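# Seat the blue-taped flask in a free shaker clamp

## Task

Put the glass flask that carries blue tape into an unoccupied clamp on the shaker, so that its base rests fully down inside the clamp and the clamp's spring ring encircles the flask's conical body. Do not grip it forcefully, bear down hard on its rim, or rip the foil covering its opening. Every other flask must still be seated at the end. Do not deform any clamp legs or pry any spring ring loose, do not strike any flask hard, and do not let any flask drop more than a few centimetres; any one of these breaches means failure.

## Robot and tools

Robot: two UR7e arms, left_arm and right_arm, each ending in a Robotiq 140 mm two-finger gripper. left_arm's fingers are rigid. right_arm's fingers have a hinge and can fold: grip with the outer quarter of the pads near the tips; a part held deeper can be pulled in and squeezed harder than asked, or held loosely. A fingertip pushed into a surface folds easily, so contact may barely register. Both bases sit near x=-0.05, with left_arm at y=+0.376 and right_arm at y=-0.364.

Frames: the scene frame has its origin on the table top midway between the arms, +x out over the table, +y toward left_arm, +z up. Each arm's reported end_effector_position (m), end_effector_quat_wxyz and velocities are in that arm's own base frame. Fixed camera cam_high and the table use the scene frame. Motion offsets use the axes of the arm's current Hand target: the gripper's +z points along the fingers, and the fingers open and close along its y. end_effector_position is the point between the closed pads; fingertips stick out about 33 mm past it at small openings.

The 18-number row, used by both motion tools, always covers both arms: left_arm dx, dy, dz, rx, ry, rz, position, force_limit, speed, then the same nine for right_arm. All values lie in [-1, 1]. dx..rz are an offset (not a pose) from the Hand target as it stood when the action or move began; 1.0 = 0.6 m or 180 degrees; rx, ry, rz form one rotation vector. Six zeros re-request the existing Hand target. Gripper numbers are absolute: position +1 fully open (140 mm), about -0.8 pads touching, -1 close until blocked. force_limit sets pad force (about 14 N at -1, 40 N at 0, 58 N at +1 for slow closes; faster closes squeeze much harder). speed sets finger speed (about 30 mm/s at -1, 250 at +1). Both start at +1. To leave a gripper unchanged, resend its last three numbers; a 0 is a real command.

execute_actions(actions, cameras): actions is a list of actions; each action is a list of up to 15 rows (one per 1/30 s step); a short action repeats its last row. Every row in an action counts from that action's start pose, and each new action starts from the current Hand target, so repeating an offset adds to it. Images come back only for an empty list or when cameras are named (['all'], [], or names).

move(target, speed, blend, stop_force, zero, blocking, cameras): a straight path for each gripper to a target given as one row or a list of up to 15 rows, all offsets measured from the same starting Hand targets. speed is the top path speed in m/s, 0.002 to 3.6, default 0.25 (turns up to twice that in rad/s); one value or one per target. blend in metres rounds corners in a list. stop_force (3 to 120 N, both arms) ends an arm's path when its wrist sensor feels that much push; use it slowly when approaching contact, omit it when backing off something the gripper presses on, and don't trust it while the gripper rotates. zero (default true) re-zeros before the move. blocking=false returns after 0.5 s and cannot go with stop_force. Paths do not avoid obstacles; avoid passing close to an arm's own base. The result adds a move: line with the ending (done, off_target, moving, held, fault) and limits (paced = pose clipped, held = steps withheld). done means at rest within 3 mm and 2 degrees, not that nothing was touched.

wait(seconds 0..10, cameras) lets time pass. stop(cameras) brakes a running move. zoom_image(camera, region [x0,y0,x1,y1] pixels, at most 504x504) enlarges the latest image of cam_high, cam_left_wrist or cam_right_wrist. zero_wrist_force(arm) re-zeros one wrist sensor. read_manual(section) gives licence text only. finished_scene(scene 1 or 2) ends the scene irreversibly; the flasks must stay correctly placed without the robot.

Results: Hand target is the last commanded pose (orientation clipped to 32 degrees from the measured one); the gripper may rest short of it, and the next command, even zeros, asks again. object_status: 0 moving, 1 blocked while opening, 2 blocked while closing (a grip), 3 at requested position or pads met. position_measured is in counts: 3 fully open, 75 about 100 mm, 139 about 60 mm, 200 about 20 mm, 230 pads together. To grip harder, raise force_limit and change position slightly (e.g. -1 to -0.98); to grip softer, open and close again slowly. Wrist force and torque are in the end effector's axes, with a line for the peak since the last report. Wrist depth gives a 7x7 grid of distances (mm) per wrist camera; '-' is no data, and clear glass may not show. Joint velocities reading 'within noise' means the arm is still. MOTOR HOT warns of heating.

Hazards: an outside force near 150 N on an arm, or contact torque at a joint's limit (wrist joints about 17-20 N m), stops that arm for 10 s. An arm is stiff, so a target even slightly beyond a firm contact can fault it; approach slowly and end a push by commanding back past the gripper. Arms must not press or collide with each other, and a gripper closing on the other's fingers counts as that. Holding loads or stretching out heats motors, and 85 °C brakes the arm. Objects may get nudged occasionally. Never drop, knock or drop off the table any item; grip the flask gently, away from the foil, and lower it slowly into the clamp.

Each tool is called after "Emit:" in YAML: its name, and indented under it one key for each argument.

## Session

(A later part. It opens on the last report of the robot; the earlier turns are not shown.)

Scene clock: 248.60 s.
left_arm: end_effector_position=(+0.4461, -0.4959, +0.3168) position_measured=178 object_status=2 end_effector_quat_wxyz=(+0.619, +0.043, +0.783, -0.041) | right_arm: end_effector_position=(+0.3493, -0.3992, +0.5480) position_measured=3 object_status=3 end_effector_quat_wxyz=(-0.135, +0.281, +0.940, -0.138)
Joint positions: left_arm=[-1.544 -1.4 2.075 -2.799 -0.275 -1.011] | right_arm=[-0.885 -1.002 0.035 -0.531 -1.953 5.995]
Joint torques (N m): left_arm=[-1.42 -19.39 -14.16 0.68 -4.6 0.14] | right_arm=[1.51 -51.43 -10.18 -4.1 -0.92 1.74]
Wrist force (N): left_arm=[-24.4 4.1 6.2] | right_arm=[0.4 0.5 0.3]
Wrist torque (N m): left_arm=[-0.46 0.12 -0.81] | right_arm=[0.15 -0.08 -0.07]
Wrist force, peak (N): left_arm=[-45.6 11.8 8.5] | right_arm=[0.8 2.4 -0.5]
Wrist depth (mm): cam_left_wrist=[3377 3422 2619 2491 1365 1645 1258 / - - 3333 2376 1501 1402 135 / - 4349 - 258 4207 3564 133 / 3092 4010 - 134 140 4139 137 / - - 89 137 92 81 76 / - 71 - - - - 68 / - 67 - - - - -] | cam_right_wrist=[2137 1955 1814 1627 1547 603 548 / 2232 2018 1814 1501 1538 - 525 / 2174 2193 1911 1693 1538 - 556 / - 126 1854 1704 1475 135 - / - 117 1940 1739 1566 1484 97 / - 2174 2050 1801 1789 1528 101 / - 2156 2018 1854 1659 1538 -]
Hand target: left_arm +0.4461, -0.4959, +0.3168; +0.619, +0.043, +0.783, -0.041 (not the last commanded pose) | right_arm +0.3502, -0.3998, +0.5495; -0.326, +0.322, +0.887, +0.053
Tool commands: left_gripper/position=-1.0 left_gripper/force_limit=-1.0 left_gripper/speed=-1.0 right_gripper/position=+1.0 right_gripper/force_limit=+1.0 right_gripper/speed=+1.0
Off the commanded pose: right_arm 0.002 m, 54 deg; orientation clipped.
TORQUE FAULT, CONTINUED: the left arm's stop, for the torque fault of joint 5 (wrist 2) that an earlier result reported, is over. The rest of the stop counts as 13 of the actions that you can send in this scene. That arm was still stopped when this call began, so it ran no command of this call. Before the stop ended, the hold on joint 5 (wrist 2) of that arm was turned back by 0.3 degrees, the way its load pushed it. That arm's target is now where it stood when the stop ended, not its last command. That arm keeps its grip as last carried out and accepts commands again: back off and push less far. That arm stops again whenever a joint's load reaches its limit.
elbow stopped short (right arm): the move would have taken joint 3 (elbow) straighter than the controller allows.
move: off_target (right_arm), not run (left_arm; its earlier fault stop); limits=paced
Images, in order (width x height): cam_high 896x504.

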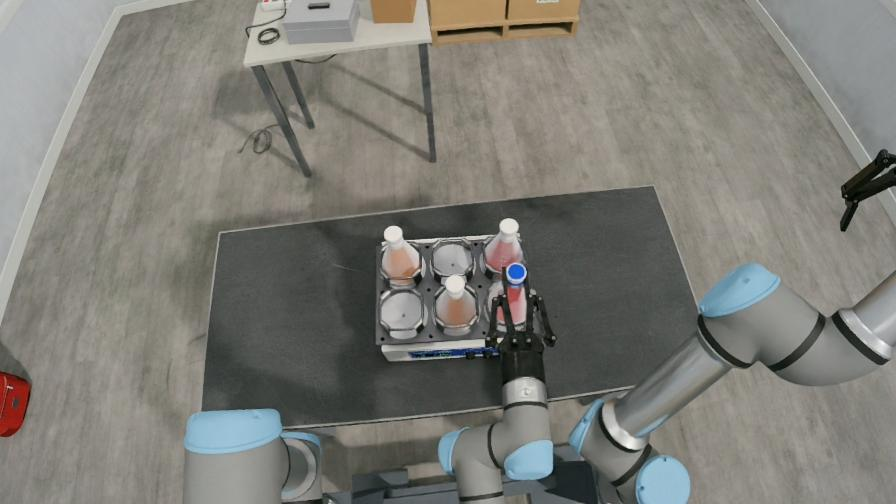

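Emit:
move:
  target: [0,0,0,0,0,0,-1,-1,-1,0.112,0.892,0.1887,-0.0555,0.1075,0,1,1,1]
  speed: 0.35
  cameras: ["cam_high","cam_right_wrist"]

Emit:
zoom_image:
  camera: "cam_right_wrist"
  region: [300, 200, 550, 400]

Scene clock: 258.07 s.
left_arm: end_effector_position=(+0.4461, -0.4959, +0.3168) position_measured=178 object_status=2 end_effector_quat_wxyz=(+0.619, +0.043, +0.783, -0.041) | right_arm: end_effector_position=(+0.5725, +0.0921, +0.4397) position_measured=3 object_status=3 end_effector_quat_wxyz=(-0.377, +0.305, +0.803, +0.348)
Joint positions: left_arm=[-1.544 -1.4 2.075 -2.799 -0.275 -1.011] | right_arm=[-0.405 -0.685 0.035 0.035 -0.965 6.283]
Joint torques (N m): left_arm=[1.26 -3.44 -6.96 1.87 -7.47 0.05] | right_arm=[7.9 -50.37 -14.45 -1 -1.39 -1.66]
Wrist force (N): left_arm=[-23.2 3.4 6.4] | right_arm=[-0.5 -0.6 1.2]
Wrist torque (N m): left_arm=[-0.51 0.06 -0.80] | right_arm=[-0.12 0.18 -0.08]
Wrist force, peak (N): left_arm=[-23.8 3.6 6.4] | right_arm=[-3.1 1.8 3.1]
Wrist depth (mm): cam_left_wrist=[- 3614 2516 2516 1372 1688 1323 / - - 2231 2619 1518 1372 139 / - - 4277 255 3830 4073 133 / 3248 - - 134 140 4139 134 / 3019 - 89 137 92 82 - / - 71 - - - - 68 / - 67 - - - - -] | cam_right_wrist=[1986 2232 373 852 - 2357 2102 / 1693 2018 349 462 2771 - 3076 / - 1955 1178 518 - 3318 2547 / 1417 127 445 462 - 135 2683 / - 117 468 - - 127 97 / - - 538 475 - 1955 101 / - 449 535 - - 1681 -]
Hand target: left_arm +0.4461, -0.4959, +0.3168; +0.619, +0.043, +0.783, -0.041 | right_arm +0.5737, +0.0921, +0.4406; -0.441, +0.335, +0.812, +0.183
Off the commanded pose: left_arm 0.000 m, 0 deg | right_arm 0.001 m, 21 deg.
elbow stopped short (right arm): the move would have taken joint 3 (elbow) straighter than the controller allows.
joint sent to its limit (right arm) — joint 6 (wrist 3), upper limit. The joint targets are off in orientation, not in position.
move: off_target (right_arm)
camera_calibration:
cam_right_wrist: T_world_to_cam=[[0.746003, 0.587399, 0.313754, -0.604355], [0.629638, -0.468709, -0.61957, -0.0414425], [-0.216875, 0.659753, -0.719507, 0.522448], [0, 0, 0, 1]] pos_world=[0.59025, -0.0091134, 0.539847]
Images, in order (width x height): cam_high 896x504, cam_right_wrist 896x504.

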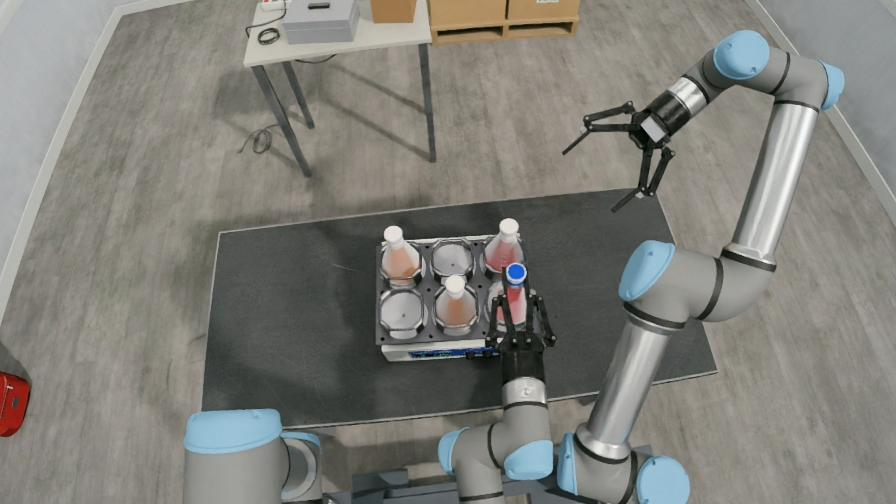

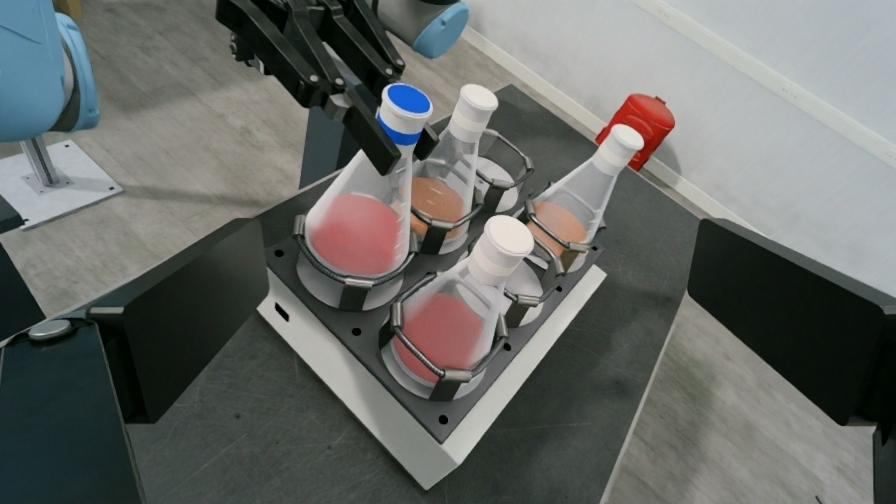

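Scaled by 2.016 from the camera's 896x504 image, which has a finer 1280x720 frame.

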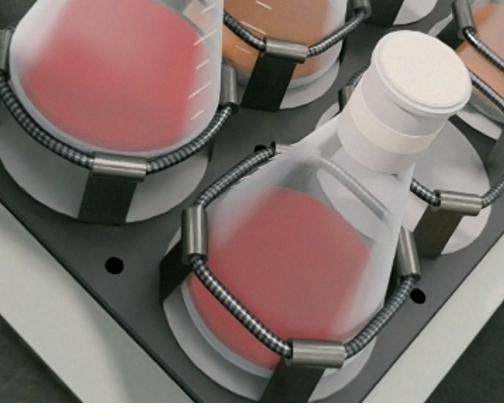

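Great view.

Emit:
zoom_image:
  camera: "cam_right_wrist"
  region: [270, 180, 440, 320]

Scaled by 2.965 from the camera's 896x504 image, which has a finer 1280x720 frame.

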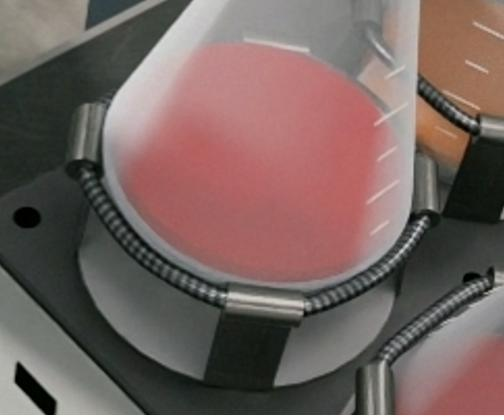

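Emit:
move:
  target: [-0.0022,0.0067,0.0081,0,0,0,-1,-1,-1,0,0,0,0,0,0,1,1,1]
  speed: 0.02
  cameras: ["cam_right_wrist"]

Emit:
zoom_image:
  camera: "cam_right_wrist"
  region: [270, 180, 440, 320]

Scene clock: 263.50 s.
left_arm: end_effector_position=(+0.4517, -0.4925, +0.3169) position_measured=178 object_status=2 end_effector_quat_wxyz=(+0.619, +0.043, +0.783, -0.041) | right_arm: end_effector_position=(+0.5726, +0.0922, +0.4397) position_measured=3 object_status=3 end_effector_quat_wxyz=(-0.377, +0.305, +0.803, +0.348)
Joint positions: left_arm=[-1.532 -1.395 2.078 -2.843 -0.282 -0.974] | right_arm=[-0.405 -0.685 0.035 0.035 -0.965 6.283]
Joint torques (N m): left_arm=[-0.59 -14.02 -7.56 1.45 1.43 -0.24] | right_arm=[6.58 -69.78 -22.14 -0.94 -1.87 -1.61]
Wrist force (N): left_arm=[-13.7 -10.0 -0.4] | right_arm=[-0.5 -0.6 1.1]
Wrist torque (N m): left_arm=[-0.29 0.33 -1.63] | right_arm=[-0.11 0.19 -0.08]
Wrist force, peak (N): left_arm=[-24.4 3.5 5.7] | right_arm=[-0.8 -0.7 1.3]
Wrist depth (mm): cam_left_wrist=[3422 3468 2592 2421 3515 1688 1258 / 2444 - 2467 3248 1492 1380 3377 / 3168 - - 254 3248 3666 129 / 3248 - - 134 140 3333 128 / - - 90 137 92 81 - / - 71 - - - - 68 / - 67 - - - - -] | cam_right_wrist=[2018 2272 364 843 - 2252 2084 / 1693 2002 352 457 2627 - 2335 / 1841 1776 1896 606 693 2497 2522 / 1484 126 446 362 574 135 - / - 117 462 458 - 126 97 / - - - 432 - 1940 102 / - 447 - - - 1739 -]
Hand target: left_arm +0.4516, -0.4925, +0.3169; +0.619, +0.043, +0.783, -0.041 | right_arm +0.5737, +0.0921, +0.4406; -0.441, +0.335, +0.812, +0.183
Off the commanded pose: left_arm 0.000 m, 0 deg | right_arm 0.001 m, 21 deg.
elbow stopped short (right arm): the move would have taken joint 3 (elbow) straighter than the controller allows.
joint sent to its limit (right arm) — joint 6 (wrist 3), upper limit. The joint targets are off in orientation, not in position.
move: off_target (right_arm)
camera_calibration:
cam_right_wrist: T_world_to_cam=[[0.74578, 0.58762, 0.313871, -0.604419], [0.629936, -0.468712, -0.619265, -0.0418], [-0.216777, 0.659554, -0.719719, 0.522459], [0, 0, 0, 1]] pos_world=[0.590352, -0.00901375, 0.539848]
Images, in order (width x height): cam_right_wrist 896x504.

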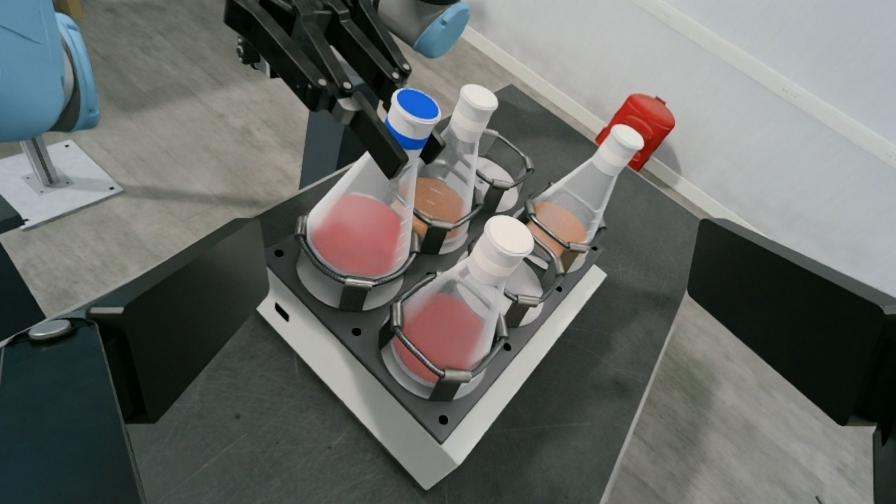

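Scaled by 2.965 from the camera's 896x504 image, which has a finer 1280x720 frame.

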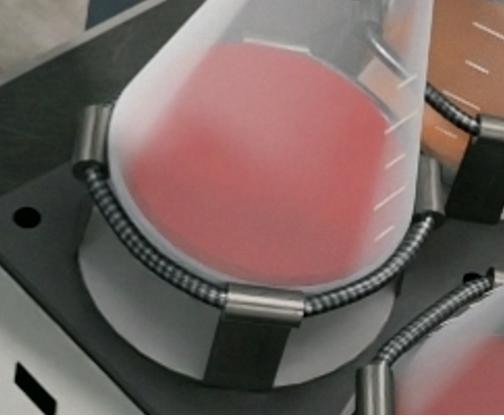

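Emit:
move:
  target:
    - [0,-0.0042,0.0008,0,0,0,-1,-1,-1,0,0,0,0,0,0,1,1,1]
    - [0.029,-0.0042,0.0086,0,0,0,-1,-1,-1,0,0,0,0,0,0,1,1,1]
  speed: 0.012
  stop_force: 50
  zero: false
  cameras: ["cam_right_wrist"]

Emit:
zoom_image:
  camera: "cam_right_wrist"
  region: [270, 180, 440, 320]

Scene clock: 267.57 s.
left_arm: end_effector_position=(+0.4519, -0.4951, +0.3139) position_measured=178 object_status=2 end_effector_quat_wxyz=(+0.619, +0.043, +0.783, -0.041) | right_arm: end_effector_position=(+0.5726, +0.0922, +0.4397) position_measured=3 object_status=3 end_effector_quat_wxyz=(-0.377, +0.305, +0.803, +0.348)
Joint positions: left_arm=[-1.532 -1.384 2.074 -2.852 -0.282 -0.973] | right_arm=[-0.405 -0.685 0.035 0.035 -0.965 6.283]
Joint torques (N m): left_arm=[-13.11 -19.54 -13.04 3.43 -8.61 -0.37] | right_arm=[6.81 -69.59 -21.9 -1.09 -1.82 -1.66]
Wrist force (N): left_arm=[-43.0 8.6 -4.3] | right_arm=[-0.3 -0.6 1.1]
Wrist torque (N m): left_arm=[-0.60 0.45 -0.80] | right_arm=[-0.12 0.15 -0.08]
Wrist force, peak (N): left_arm=[-51.3 6.9 -8.0] | right_arm=[-0.6 -0.5 1.3]
Wrist depth (mm): cam_left_wrist=[2984 2789 2646 2566 1402 1604 1270 / - - 2673 2592 1492 1395 - / 2730 3422 - 252 3614 3666 130 / - 3130 - 135 140 3333 131 / 2851 - 89 138 92 82 4010 / - 71 - - - - 68 / - 67 - - - - -] | cam_right_wrist=[2034 2252 360 846 2600 2683 - / 1727 2050 349 653 2866 2771 2379 / - 1868 1716 603 - - - / 1371 126 430 464 - 135 - / - 117 487 - - 126 97 / - - - 457 - 2002 102 / - - 511 501 602 1739 -]
Hand target: left_arm +0.4518, -0.4951, +0.3139; +0.619, +0.043, +0.783, -0.041 (not the last commanded pose) | right_arm +0.5737, +0.0921, +0.4406; -0.441, +0.335, +0.812, +0.183
Off the commanded pose: left_arm 0.015 m, 0 deg | right_arm 0.001 m, 21 deg.
elbow stopped short (right arm): the move would have taken joint 3 (elbow) straighter than the controller allows.
joint sent to its limit (right arm) — joint 6 (wrist 3), upper limit. The joint targets are off in orientation, not in position.
move: contact (left_arm), off_target (right_arm); path passed 1 of 2 targets
camera_calibration:
cam_right_wrist: T_world_to_cam=[[0.74578, 0.58762, 0.313871, -0.604419], [0.629936, -0.468712, -0.619265, -0.0418], [-0.216777, 0.659554, -0.719719, 0.522459], [0, 0, 0, 1]] pos_world=[0.590352, -0.00901375, 0.539848]
Images, in order (width x height): cam_right_wrist 896x504.

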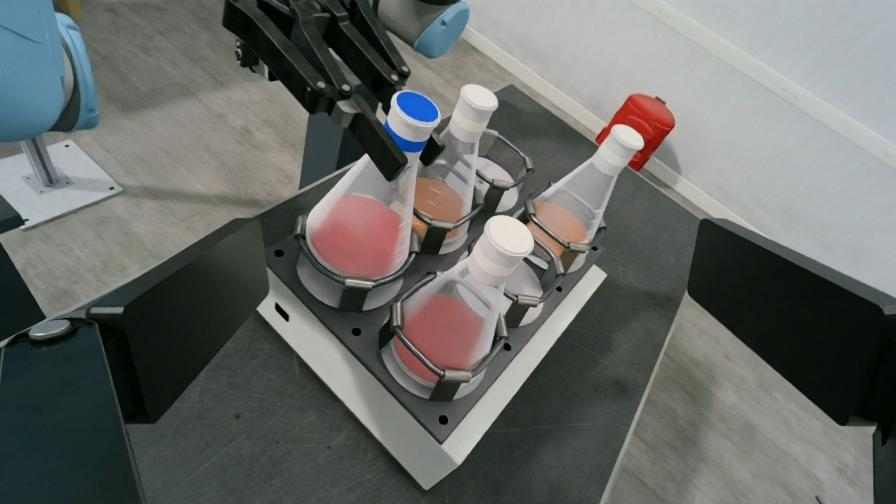

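Scaled by 2.965 from the camera's 896x504 image, which has a finer 1280x720 frame.

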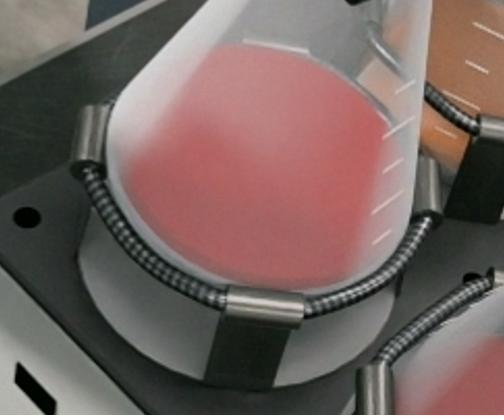

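Emit:
move:
  target:
    - [-0.0048,0,-0.0013,0,0,0,-1,-1,-1,0,0,0,0,0,0,1,1,1]
    - [-0.01,0,0.018,0,0,0,-1,-1,-1,0,0,0,0,0,0,1,1,1]
  speed: 0.03
  blend: [0.001,0]
  cameras: ["cam_right_wrist"]

Emit:
zoom_image:
  camera: "cam_right_wrist"
  region: [270, 180, 440, 320]

Scene clock: 271.80 s.
left_arm: end_effector_position=(+0.4638, -0.4964, +0.3172) position_measured=178 object_status=2 end_effector_quat_wxyz=(+0.619, +0.043, +0.783, -0.041) | right_arm: end_effector_position=(+0.5726, +0.0922, +0.4397) position_measured=3 object_status=3 end_effector_quat_wxyz=(-0.377, +0.305, +0.803, +0.348)
Joint positions: left_arm=[-1.506 -1.36 2.052 -2.921 -0.296 -0.902] | right_arm=[-0.405 -0.685 0.035 0.035 -0.965 6.283]
Joint torques (N m): left_arm=[-11.96 -36.95 -8.76 0.78 0.96 -0.62] | right_arm=[6.85 -68.86 -22.48 -0.93 -1.81 -1.68]
Wrist force (N): left_arm=[-11.6 -4.1 2.6] | right_arm=[-0.4 -0.5 1.1]
Wrist torque (N m): left_arm=[-0.59 0.33 -0.96] | right_arm=[-0.10 0.17 -0.07]
Wrist force, peak (N): left_arm=[-43.3 8.9 -4.4] | right_arm=[-0.7 -0.7 1.2]
Wrist depth (mm): cam_left_wrist=[3333 4010 2619 2516 3614 1645 3422 / - 3948 2646 2673 1442 1372 3019 / - 4277 4073 240 3564 3564 3719 / - - - 138 140 3468 3515 / - - 89 141 92 82 - / - 71 - - - - 68 / - 67 - - - - -] | cam_right_wrist=[2050 2272 354 876 2683 2600 2232 / 1670 2002 345 452 4504 2899 2272 / 1441 1776 1868 544 - 2252 - / 1458 126 418 460 574 135 - / - 117 466 451 - 126 97 / - - 520 465 - 1986 102 / - - - - - 1776 -]
Hand target: left_arm +0.4637, -0.4965, +0.3173; +0.619, +0.043, +0.783, -0.041 | right_arm +0.5737, +0.0921, +0.4406; -0.441, +0.335, +0.812, +0.183
Off the commanded pose: left_arm 0.000 m, 0 deg | right_arm 0.001 m, 21 deg.
elbow stopped short (right arm): the move would have taken joint 3 (elbow) straighter than the controller allows.
joint sent to its limit (right arm) — joint 6 (wrist 3), upper limit. The joint targets are off in orientation, not in position.
move: off_target (right_arm)
camera_calibration:
cam_right_wrist: T_world_to_cam=[[0.74578, 0.58762, 0.313871, -0.604419], [0.629936, -0.468712, -0.619265, -0.0418], [-0.216777, 0.659554, -0.719719, 0.522459], [0, 0, 0, 1]] pos_world=[0.590352, -0.00901375, 0.539848]
Images, in order (width x height): cam_right_wrist 896x504.

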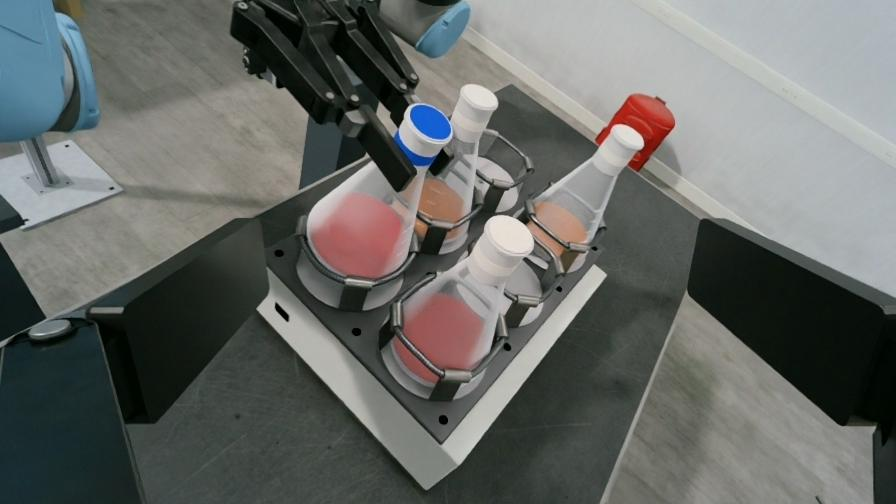

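Scaled by 2.965 from the camera's 896x504 image, which has a finer 1280x720 frame.

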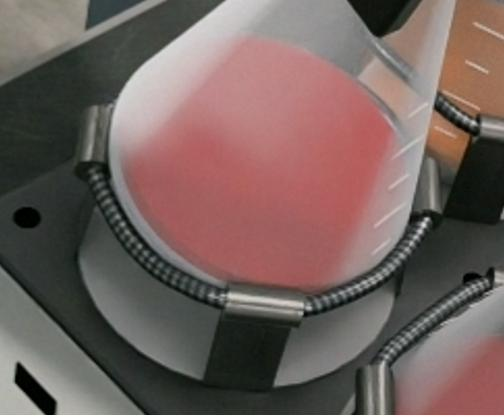

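Emit:
move:
  target: [0.0322,0,0.0086,0,0,0,-1,-1,-1,0,0,0,0,0,0,1,1,1]
  speed: 0.012
  stop_force: 48
  zero: false
  cameras: ["cam_right_wrist"]

Emit:
zoom_image:
  camera: "cam_right_wrist"
  region: [270, 180, 440, 320]

Scene clock: 277.30 s.
left_arm: end_effector_position=(+0.4642, -0.4968, +0.2973) position_measured=178 object_status=2 end_effector_quat_wxyz=(+0.619, +0.043, +0.783, -0.041) | right_arm: end_effector_position=(+0.5726, +0.0922, +0.4397) position_measured=3 object_status=3 end_effector_quat_wxyz=(-0.377, +0.305, +0.803, +0.348)
Joint positions: left_arm=[-1.506 -1.324 2.072 -2.98 -0.297 -0.899] | right_arm=[-0.405 -0.685 0.035 0.035 -0.965 6.283]
Joint torques (N m): left_arm=[11.64 -44.97 -28.04 -0.86 0.31 -0.47] | right_arm=[6.39 -69.36 -22.25 -1.01 -1.74 -1.58]
Wrist force (N): left_arm=[5.3 1.6 1.7] | right_arm=[-0.4 -0.7 1.0]
Wrist torque (N m): left_arm=[-0.37 -0.22 -0.46] | right_arm=[-0.13 0.17 -0.08]
Wrist force, peak (N): left_arm=[-48.8 5.7 9.4] | right_arm=[-0.6 -0.6 1.3]
Wrist depth (mm): cam_left_wrist=[4010 3774 2916 284 270 3468 260 / - - 2789 2592 1483 1323 2673 / 2541 4139 - 4349 3666 3614 - / 3092 4842 - 136 140 3830 - / 2916 - 89 141 92 81 124 / - 71 - 4277 - - 68 / - 67 - 4010 - - -] | cam_right_wrist=[460 2174 390 5044 - 2314 2547 / 485 1882 362 1152 3821 - - / - 1801 1267 569 - 2137 - / 1484 126 - 463 560 135 2293 / - 117 453 - - 135 97 / - - - - 671 1955 101 / - - - - 608 1776 -]
Hand target: left_arm +0.4642, -0.4968, +0.2973; +0.619, +0.043, +0.783, -0.041 | right_arm +0.5737, +0.0921, +0.4406; -0.441, +0.335, +0.812, +0.183
Off the commanded pose: left_arm 0.000 m, 0 deg | right_arm 0.001 m, 21 deg.
elbow stopped short (right arm): the move would have taken joint 3 (elbow) straighter than the controller allows.
joint sent to its limit (right arm) — joint 6 (wrist 3), upper limit. The joint targets are off in orientation, not in position.
move: off_target (right_arm)
camera_calibration:
cam_right_wrist: T_world_to_cam=[[0.74578, 0.58762, 0.313871, -0.604419], [0.629936, -0.468712, -0.619265, -0.0418], [-0.216777, 0.659554, -0.719719, 0.522459], [0, 0, 0, 1]] pos_world=[0.590352, -0.00901375, 0.539848]
Images, in order (width x height): cam_right_wrist 896x504.

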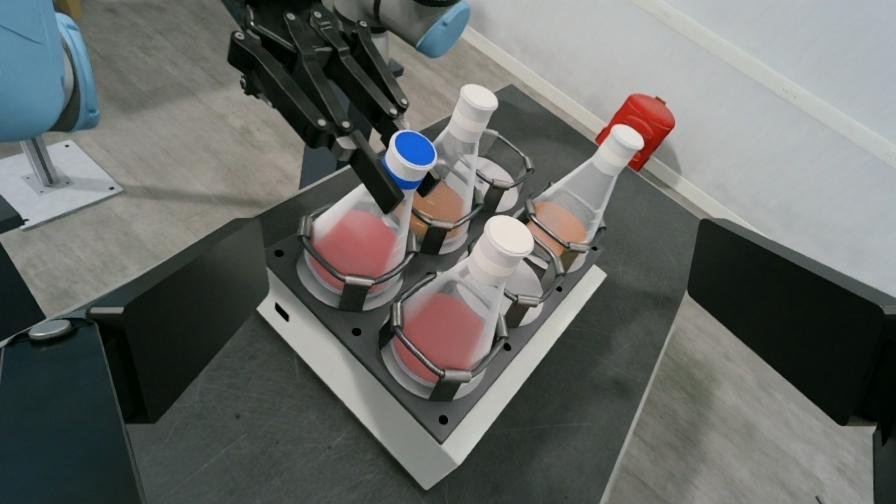

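Scaled by 2.965 from the camera's 896x504 image, which has a finer 1280x720 frame.

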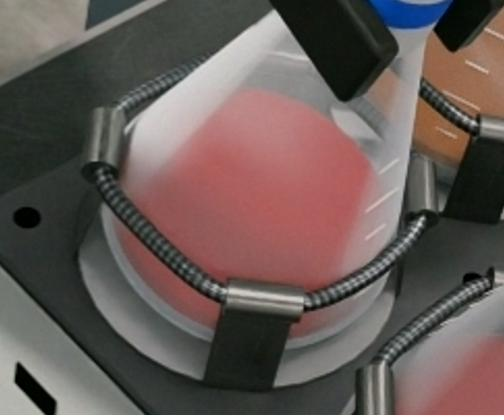

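Emit:
move:
  target: [0.006,0.002,-0.022,0,0,0,-1,-1,-1,0,0,0,0,0,0,1,1,1]
  speed: 0.03

Emit:
move:
  target: [0.0322,0,0.0086,0,0,0,-1,-1,-1,0,0,0,0,0,0,1,1,1]
  speed: 0.012
  stop_force: 9
  cameras: ["cam_right_wrist","cam_left_wrist"]

Emit:
zoom_image:
  camera: "cam_right_wrist"
  region: [270, 100, 440, 320]

Scene clock: 281.67 s.
left_arm: end_effector_position=(+0.4506, -0.4940, +0.2970) position_measured=178 object_status=2 end_effector_quat_wxyz=(+0.619, +0.043, +0.783, -0.041) end_effector_velocity=(+0.001, +0.001, -0.001) end_effector_angular_velocity=(-0.001, +0.001, +0.001) | right_arm: end_effector_position=(+0.5726, +0.0922, +0.4397) position_measured=3 object_status=3 end_effector_quat_wxyz=(-0.377, +0.305, +0.803, +0.348)
Joint positions: left_arm=[-1.534 -1.358 2.097 -2.894 -0.28 -0.98] | right_arm=[-0.405 -0.685 0.035 0.035 -0.965 6.283]
Joint velocities: left_arm=[0.003 0.001 0.001 -0.006 -0.002 0.003] | right_arm=[within noise]
Joint torques (N m): left_arm=[13.14 -16.05 -28.72 -4.81 0.85 0.98] | right_arm=[6.67 -69.64 -21.26 -1 -1.61 -1.55]
Wrist force (N): left_arm=[5.4 -1.0 3.1] | right_arm=[-0.6 -0.5 1.1]
Wrist torque (N m): left_arm=[-0.42 -0.24 -0.51] | right_arm=[-0.09 0.20 -0.08]
Wrist force, peak (N): left_arm=[5.6 -1.0 2.9] | right_arm=[-0.7 -0.6 1.2]
Wrist depth (mm): cam_left_wrist=[2883 3468 3055 288 282 284 273 / - - 3774 2619 1475 1344 3888 / 3774 4073 4139 - 3614 3208 - / - - - 133 139 3564 133 / - - 89 136 92 81 130 / - 71 - - - - 68 / - 67 - 3888 - - -] | cam_right_wrist=[459 2357 392 2933 - 2627 1970 / 471 2034 366 2600 3192 2655 2102 / 1659 1801 1986 571 - 2834 - / 1484 126 448 477 557 135 - / - 117 443 454 723 126 97 / - - - 430 - 1955 101 / - - - - - 1789 -]
Hand target: left_arm +0.4507, -0.4940, +0.2968; +0.619, +0.043, +0.783, -0.041 | right_arm +0.5737, +0.0921, +0.4406; -0.441, +0.335, +0.812, +0.183
Off the commanded pose: left_arm 0.000 m, 0 deg | right_arm 0.001 m, 21 deg.
elbow stopped short (right arm): the move would have taken joint 3 (elbow) straighter than the controller allows.
joint sent to its limit (right arm) — joint 6 (wrist 3), upper limit. The joint targets are off in orientation, not in position.
move: off_target (right_arm)

Scene clock: 283.00 s.
left_arm: end_effector_position=(+0.4508, -0.4940, +0.2936) position_measured=178 object_status=2 end_effector_quat_wxyz=(+0.619, +0.043, +0.783, -0.041) | right_arm: end_effector_position=(+0.5726, +0.0922, +0.4397) position_measured=3 object_status=3 end_effector_quat_wxyz=(-0.377, +0.305, +0.803, +0.348)
Joint positions: left_arm=[-1.534 -1.352 2.1 -2.903 -0.281 -0.98] | right_arm=[-0.405 -0.685 0.035 0.035 -0.965 6.283]
Joint torques (N m): left_arm=[6.41 -39.7 -25.19 -1.13 0.13 -0.8] | right_arm=[6.69 -69.67 -21.57 -0.97 -1.56 -1.63]
Wrist force (N): left_arm=[-2.3 -0.1 -0.9] | right_arm=[-0.5 -0.6 1.2]
Wrist torque (N m): left_arm=[-0.37 -0.13 -0.46] | right_arm=[-0.12 0.18 -0.08]
Wrist force, peak (N): left_arm=[-7.0 -0.3 -2.7] | right_arm=[-0.7 -0.8 1.1]
Wrist depth (mm): cam_left_wrist=[2851 3614 3248 258 259 277 269 / - 4842 2984 2646 1442 1358 3019 / - - - - 3377 4349 - / - - - 133 139 3774 134 / - - 89 136 92 81 130 / - 71 - - - - 68 / - 67 - - - - -] | cam_right_wrist=[2018 2212 395 917 - 2522 - / 486 2002 369 652 4348 2402 2933 / - 1789 735 589 - 3552 2402 / 1475 126 459 470 565 135 - / - 117 446 445 - 127 97 / - 496 499 425 660 1940 101 / - - - 534 585 1739 -]
Hand target: left_arm +0.4508, -0.4940, +0.2936; +0.619, +0.043, +0.783, -0.041 (not the last commanded pose) | right_arm +0.5737, +0.0921, +0.4406; -0.441, +0.335, +0.812, +0.183
Off the commanded pose: left_arm 0.017 m, 0 deg | right_arm 0.001 m, 21 deg.
elbow stopped short (right arm): the move would have taken joint 3 (elbow) straighter than the controller allows.
joint sent to its limit (right arm) — joint 6 (wrist 3), upper limit. The joint targets are off in orientation, not in position.
move: contact (left_arm), off_target (right_arm)
camera_calibration:
cam_left_wrist: T_world_to_cam=[[0.129782, 0.991432, 0.0147976, 0.439178], [-0.102591, -0.00141713, 0.994723, -0.239626], [0.986221, -0.130615, 0.101528, -0.3926], [0, 0, 0, 1]] pos_world=[0.305609, -0.487035, 0.271722]
cam_right_wrist: T_world_to_cam=[[0.74578, 0.58762, 0.313871, -0.604419], [0.629936, -0.468712, -0.619265, -0.0418], [-0.216777, 0.659554, -0.719719, 0.522459], [0, 0, 0, 1]] pos_world=[0.590352, -0.00901375, 0.539848]
Images, in order (width x height): cam_left_wrist 896x504, cam_right_wrist 896x504.

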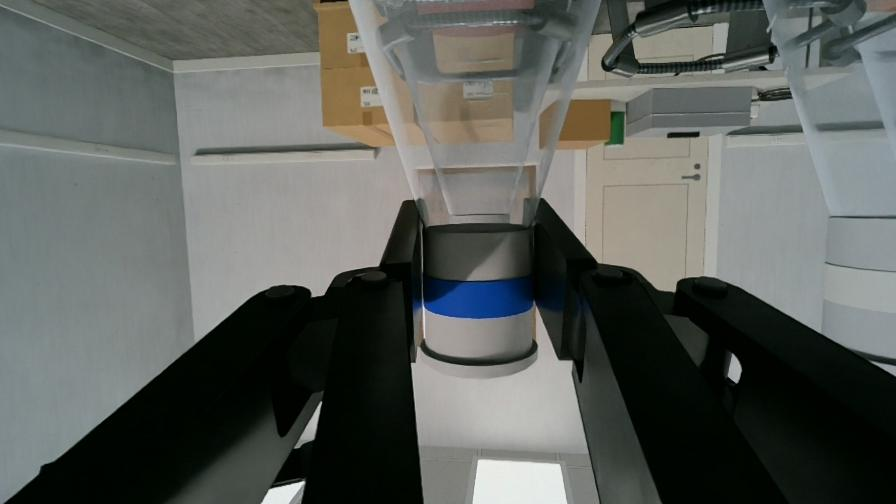

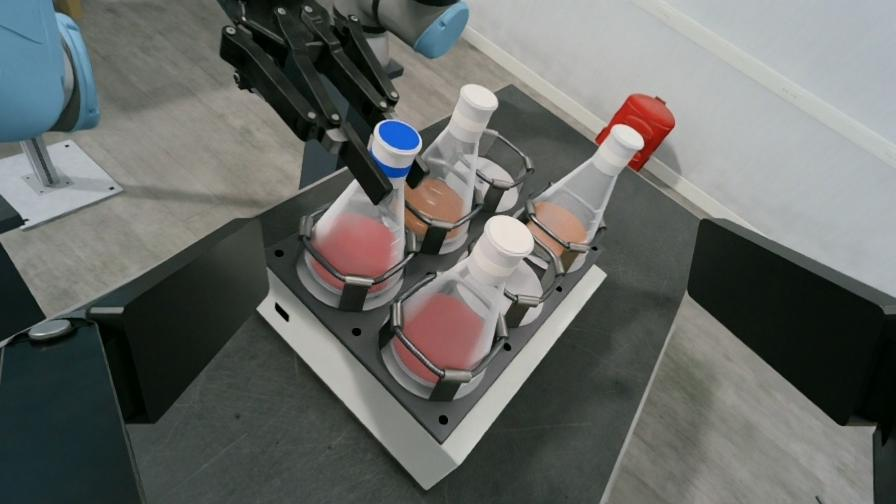

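Scaled by 2.291 from the camera's 896x504 image, which has a finer 1280x720 frame.

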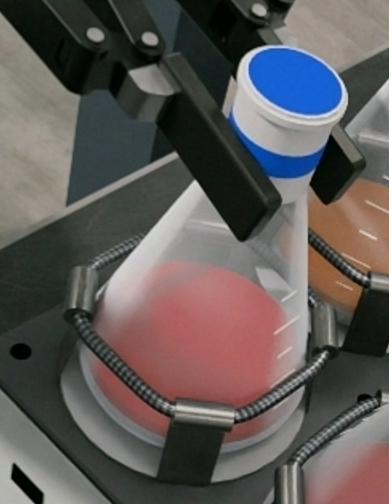

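Emit:
move:
  target: [0.0017,0,-0.0064,0,0,0,-1,-1,-1,0,0,0,0,0,0,1,1,1]
  speed: 0.02

Emit:
move:
  target: [0.0161,0,0.0043,0,0,0,-1,-1,-1,0,0,0,0,0,0,1,1,1]
  speed: 0.01
  stop_force: 10

Emit:
move:
  target: [0,0,0,0,0,0,0,-1,-1,0,0,0,0,0,0,1,1,1]
  cameras: ["cam_right_wrist","cam_left_wrist"]

Emit:
zoom_image:
  camera: "cam_right_wrist"
  region: [270, 100, 440, 320]

Scene clock: 287.43 s.
left_arm: end_effector_position=(+0.4468, -0.4935, +0.2935) position_measured=178 object_status=2 end_effector_quat_wxyz=(+0.619, +0.043, +0.783, -0.041) | right_arm: end_effector_position=(+0.5726, +0.0922, +0.4397) position_measured=3 object_status=3 end_effector_quat_wxyz=(-0.377, +0.305, +0.803, +0.348)
Joint positions: left_arm=[-1.543 -1.362 2.107 -2.874 -0.276 -1.006] | right_arm=[-0.405 -0.685 0.035 0.035 -0.965 6.283]
Joint torques (N m): left_arm=[1.83 -31.51 -25.58 -4.72 3.86 1.05] | right_arm=[6.19 -69.53 -21.55 -1.03 -1.53 -1.57]
Wrist force (N): left_arm=[5.3 -0.3 3.2] | right_arm=[-0.5 -0.5 1.0]
Wrist torque (N m): left_arm=[-0.40 -0.27 -0.46] | right_arm=[-0.09 0.19 -0.07]
Wrist force, peak (N): left_arm=[5.5 -0.5 2.9] | right_arm=[-0.6 -0.8 1.3]
Wrist depth (mm): cam_left_wrist=[2851 3468 3208 258 281 276 265 / 3055 3830 3092 2592 1501 1380 3377 / 2851 - - 4010 3888 3468 - / - - - 133 140 3614 134 / 2984 - 89 135 92 81 132 / - 71 - 3719 - - 68 / - 67 - - - - -] | cam_right_wrist=[456 2156 402 904 - 3152 - / 458 2034 367 2547 2627 - 3552 / - 1776 492 577 - 2573 - / 1466 126 - 442 589 135 2522 / - 117 - - - 127 97 / - - - 432 - 1925 102 / - 431 479 - - 1789 -]
Hand target: left_arm +0.4469, -0.4936, +0.2935; +0.619, +0.043, +0.783, -0.041 | right_arm +0.5737, +0.0921, +0.4406; -0.441, +0.335, +0.812, +0.183
Off the commanded pose: left_arm 0.000 m, 0 deg | right_arm 0.001 m, 21 deg.
elbow stopped short (right arm): the move would have taken joint 3 (elbow) straighter than the controller allows.
joint sent to its limit (right arm) — joint 6 (wrist 3), upper limit. The joint targets are off in orientation, not in position.
move: off_target (right_arm)

Scene clock: 288.53 s.
left_arm: end_effector_position=(+0.4468, -0.4936, +0.2926) position_measured=178 object_status=2 end_effector_quat_wxyz=(+0.619, +0.043, +0.783, -0.041) | right_arm: end_effector_position=(+0.5726, +0.0922, +0.4397) position_measured=3 object_status=3 end_effector_quat_wxyz=(-0.377, +0.305, +0.803, +0.348)
Joint positions: left_arm=[-1.542 -1.36 2.107 -2.878 -0.276 -1.006] | right_arm=[-0.405 -0.685 0.035 0.035 -0.965 6.283]
Joint torques (N m): left_arm=[-4.67 -39.08 -24.34 -0.53 -0.84 -0.65] | right_arm=[6.22 -69.35 -20.95 -1.03 -1.52 -1.65]
Wrist force (N): left_arm=[-3.7 -0.2 -1.2] | right_arm=[-0.6 -0.5 1.0]
Wrist torque (N m): left_arm=[-0.40 -0.12 -0.46] | right_arm=[-0.10 0.20 -0.08]
Wrist force, peak (N): left_arm=[-7.5 -0.6 -3.4] | right_arm=[-0.7 -0.6 1.3]
Wrist depth (mm): cam_left_wrist=[2789 3515 2916 257 282 278 265 / - 4842 2673 2541 1483 1351 3666 / - 4842 3719 3888 3564 3888 3290 / 2354 - 4207 133 139 4207 134 / - - 89 135 92 81 132 / - 71 - - - - 68 / - 67 - - - - -] | cam_right_wrist=[2034 2293 399 904 - 2655 - / 1704 2002 368 2547 3233 2473 2712 / 1868 1776 1195 577 658 2834 2102 / 1492 126 444 466 573 135 2174 / - 117 442 472 - 127 97 / - 533 - 422 - 1955 102 / - - - - - 1764 -]
Hand target: left_arm +0.4468, -0.4936, +0.2926; +0.619, +0.043, +0.783, -0.041 (not the last commanded pose) | right_arm +0.5737, +0.0921, +0.4406; -0.441, +0.335, +0.812, +0.183
Off the commanded pose: left_arm 0.009 m, 0 deg | right_arm 0.001 m, 21 deg.
elbow stopped short (right arm): the move would have taken joint 3 (elbow) straighter than the controller allows.
joint sent to its limit (right arm) — joint 6 (wrist 3), upper limit. The joint targets are off in orientation, not in position.
move: contact (left_arm), off_target (right_arm)

Scene clock: 289.80 s.
left_arm: end_effector_position=(+0.4468, -0.4936, +0.2926) position_measured=129 object_status=0 end_effector_quat_wxyz=(+0.619, +0.043, +0.783, -0.041) | right_arm: end_effector_position=(+0.5726, +0.0922, +0.4397) position_measured=3 object_status=3 end_effector_quat_wxyz=(-0.377, +0.305, +0.803, +0.348)
Joint positions: left_arm=[-1.543 -1.36 2.107 -2.878 -0.276 -1.006] | right_arm=[-0.405 -0.685 0.035 0.035 -0.965 6.283]
Joint torques (N m): left_arm=[-11.14 -39.73 -24.03 -3.06 3.89 -0.79] | right_arm=[6.25 -69.3 -21.16 -0.98 -1.44 -1.63]
Wrist force (N): left_arm=[2.0 -0.2 1.9] | right_arm=[-0.3 -0.5 1.0]
Wrist torque (N m): left_arm=[-0.43 -0.20 -0.43] | right_arm=[-0.11 0.15 -0.08]
Wrist force, peak (N): left_arm=[-3.5 -0.2 -1.5] | right_arm=[-0.5 -0.7 1.2]
Wrist depth (mm): cam_left_wrist=[2851 3422 3092 235 285 283 267 / - 4207 2820 2619 1492 1330 3422 / - 4842 5346 3888 3948 3888 3248 / - - 124 133 137 3719 134 / - 92 105 134 - 91 80 / - 73 - 4424 - - 69 / - - - 4842 - - 69] | cam_right_wrist=[2050 2174 404 858 2771 2866 - / 454 1986 361 461 3152 2357 1970 / - 1801 557 554 - 2402 - / 1475 126 460 501 - 135 - / - 117 459 - - - 97 / - 525 - 430 - 2050 102 / - - - - 1606 1776 -]
Hand target: left_arm +0.4468, -0.4936, +0.2926; +0.619, +0.043, +0.783, -0.041 | right_arm +0.5737, +0.0921, +0.4406; -0.441, +0.335, +0.812, +0.183
Off the commanded pose: left_arm 0.000 m, 0 deg | right_arm 0.001 m, 21 deg.
elbow stopped short (right arm): the move would have taken joint 3 (elbow) straighter than the controller allows.
joint sent to its limit (right arm) — joint 6 (wrist 3), upper limit. The joint targets are off in orientation, not in position.
move: off_target (right_arm)
camera_calibration:
cam_left_wrist: T_world_to_cam=[[0.129922, 0.991419, 0.0144267, 0.439379], [-0.102644, -0.00102372, 0.994718, -0.238942], [0.986197, -0.130716, 0.10163, -0.388482], [0, 0, 0, 1]] pos_world=[0.301509, -0.486635, 0.270822]
cam_right_wrist: T_world_to_cam=[[0.74578, 0.58762, 0.313871, -0.604419], [0.629936, -0.468712, -0.619265, -0.0418], [-0.216777, 0.659554, -0.719719, 0.522459], [0, 0, 0, 1]] pos_world=[0.590352, -0.00901375, 0.539848]
Images, in order (width x height): cam_left_wrist 896x504, cam_right_wrist 896x504.

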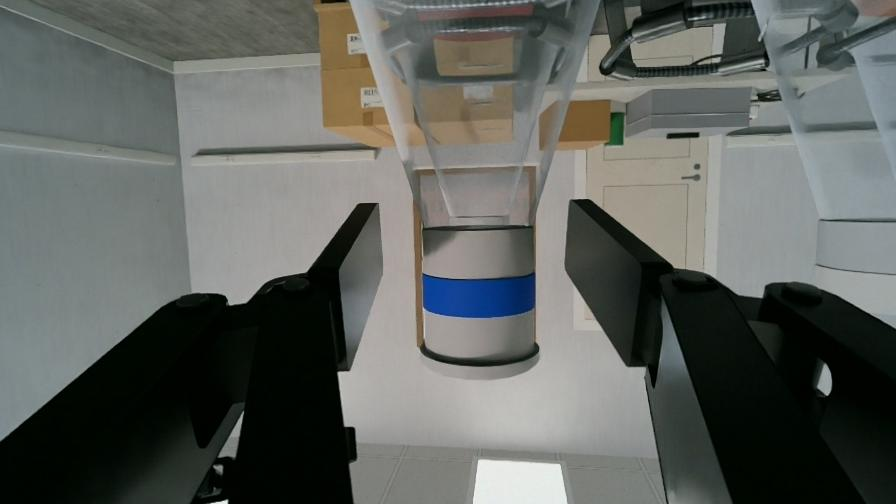

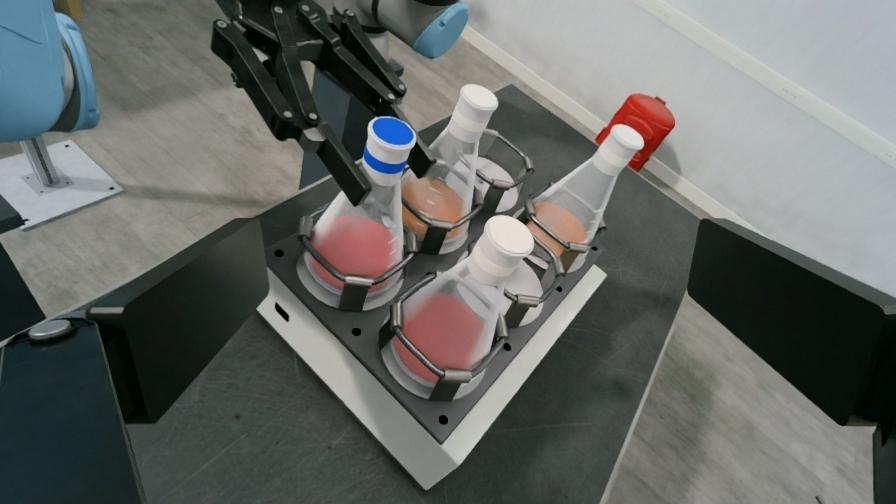

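Scaled by 2.291 from the camera's 896x504 image, which has a finer 1280x720 frame.

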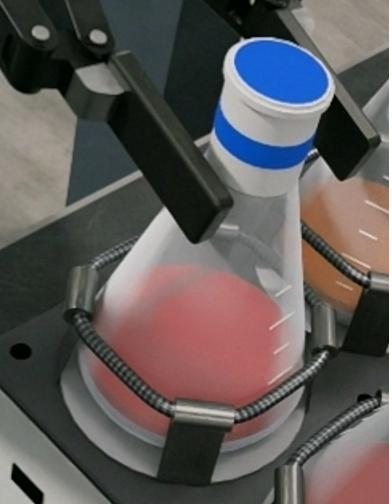

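Emit:
move:
  target: [-0.2415,0,-0.0647,0,0,0,0,-1,-1,0,0,0,0,0,0,1,1,1]
  speed: 0.15
  cameras: ["cam_right_wrist","cam_high","cam_left_wrist"]

Emit:
zoom_image:
  camera: "cam_right_wrist"
  region: [260, 70, 560, 420]

Emit:
zoom_image:
  camera: "cam_high"
  region: [370, 200, 570, 370]

Scene clock: 293.90 s.
left_arm: end_effector_position=(+0.4427, -0.4913, +0.4426) position_measured=129 object_status=3 end_effector_quat_wxyz=(+0.619, +0.043, +0.783, -0.041) end_effector_velocity=(-0.001, -0.001, -0.001) end_effector_angular_velocity=(+0.004, +0.000, -0.003) | right_arm: end_effector_position=(+0.5726, +0.0922, +0.4397) position_measured=3 object_status=3 end_effector_quat_wxyz=(-0.377, +0.305, +0.803, +0.348)
Joint positions: left_arm=[-1.551 -1.572 1.893 -2.425 -0.271 -1.034] | right_arm=[-0.405 -0.685 0.035 0.035 -0.965 6.283]
Joint velocities: left_arm=[-0.001 0.001 0.001 -0.003 -0.001 0.005] | right_arm=[within noise]
Joint torques (N m): left_arm=[-7.67 -12.24 -21.4 -4.54 1.57 1.21] | right_arm=[6.24 -69.75 -21.14 -1 -1.41 -1.62]
Wrist force (N): left_arm=[1.9 0.0 2.0] | right_arm=[-0.5 -0.7 1.0]
Wrist torque (N m): left_arm=[-0.40 -0.17 -0.44] | right_arm=[-0.13 0.19 -0.08]
Wrist force, peak (N): left_arm=[4.1 -0.4 2.8] | right_arm=[-0.8 -0.7 1.2]
Wrist depth (mm): cam_left_wrist=[- 3614 2491 2467 1688 1344 1323 / - 4666 4139 2673 1782 3666 5460 / - 3830 3830 6415 3830 3248 2851 / 287 3719 125 3830 137 3666 3888 / - 92 106 5032 123 92 80 / - 73 4139 4277 4073 - 69 / - - - - - - 69] | cam_right_wrist=[2002 2272 989 846 - 2473 - / 480 1986 2232 2741 3275 - 2573 / 1814 1751 - - - - - / 1466 126 - 464 849 135 - / - 117 442 - - 126 97 / - - - 418 - 1986 102 / - - - - - 1764 -]
Hand target: left_arm +0.4427, -0.4914, +0.4426; +0.619, +0.043, +0.783, -0.041 | right_arm +0.5737, +0.0921, +0.4406; -0.441, +0.335, +0.812, +0.183
Off the commanded pose: left_arm 0.000 m, 0 deg | right_arm 0.001 m, 21 deg.
elbow stopped short (right arm): the move would have taken joint 3 (elbow) straighter than the controller allows.
joint sent to its limit (right arm) — joint 6 (wrist 3), upper limit. The joint targets are off in orientation, not in position.
move: off_target (right_arm)
camera_calibration:
cam_left_wrist: T_world_to_cam=[[0.129856, 0.991432, 0.0141208, 0.435612], [-0.102706, -0.000715241, 0.994711, -0.388288], [0.986199, -0.130619, 0.101733, -0.399468], [0, 0, 0, 1]] pos_world=[0.297509, -0.484336, 0.420722]
cam_right_wrist: T_world_to_cam=[[0.74578, 0.58762, 0.313871, -0.604419], [0.629936, -0.468712, -0.619265, -0.0418], [-0.216777, 0.659554, -0.719719, 0.522459], [0, 0, 0, 1]] pos_world=[0.590352, -0.00901375, 0.539848]

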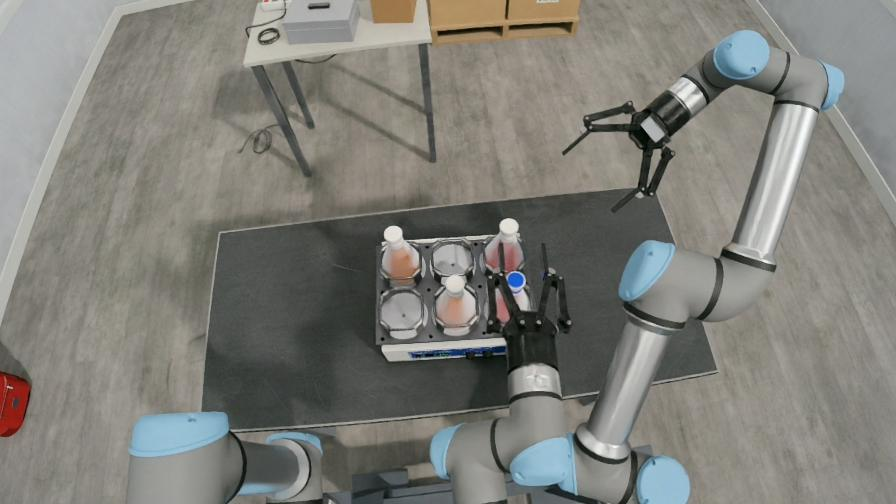

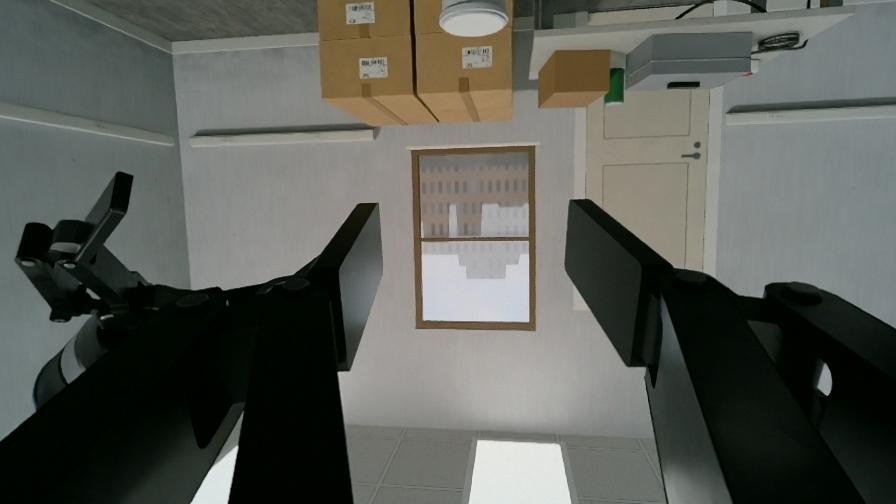

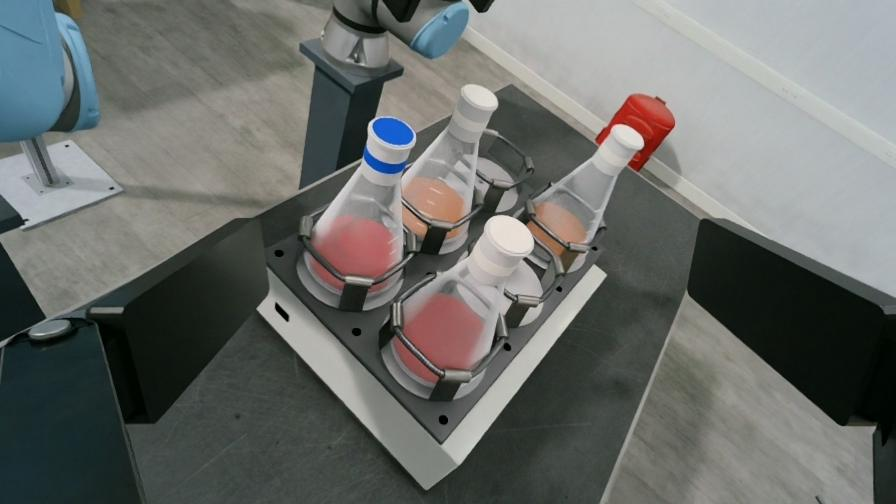

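Scaled by 1.440 from the camera's 896x504 image, which has a finer 1280x720 frame.

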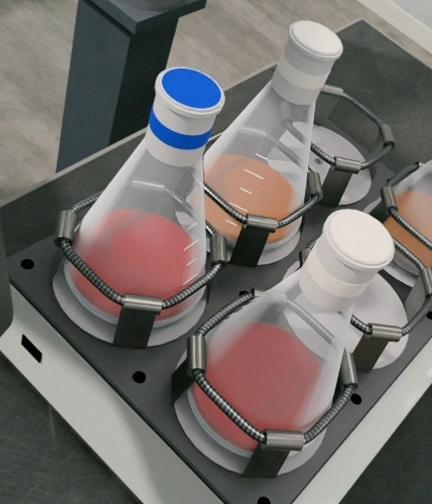

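Scaled by 2.520 from the camera's 896x504 image, which has a finer 1280x720 frame.

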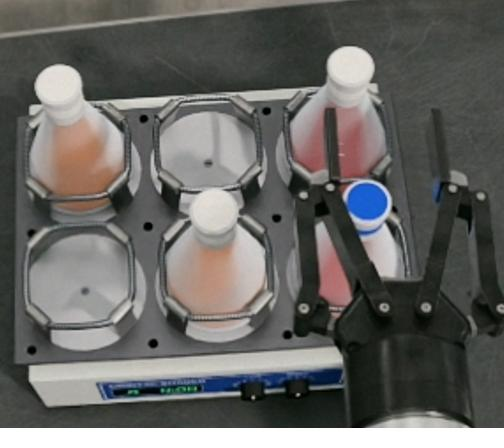

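Emit:
finished_scene:
  scene: 2

The scene is finished: the task was done.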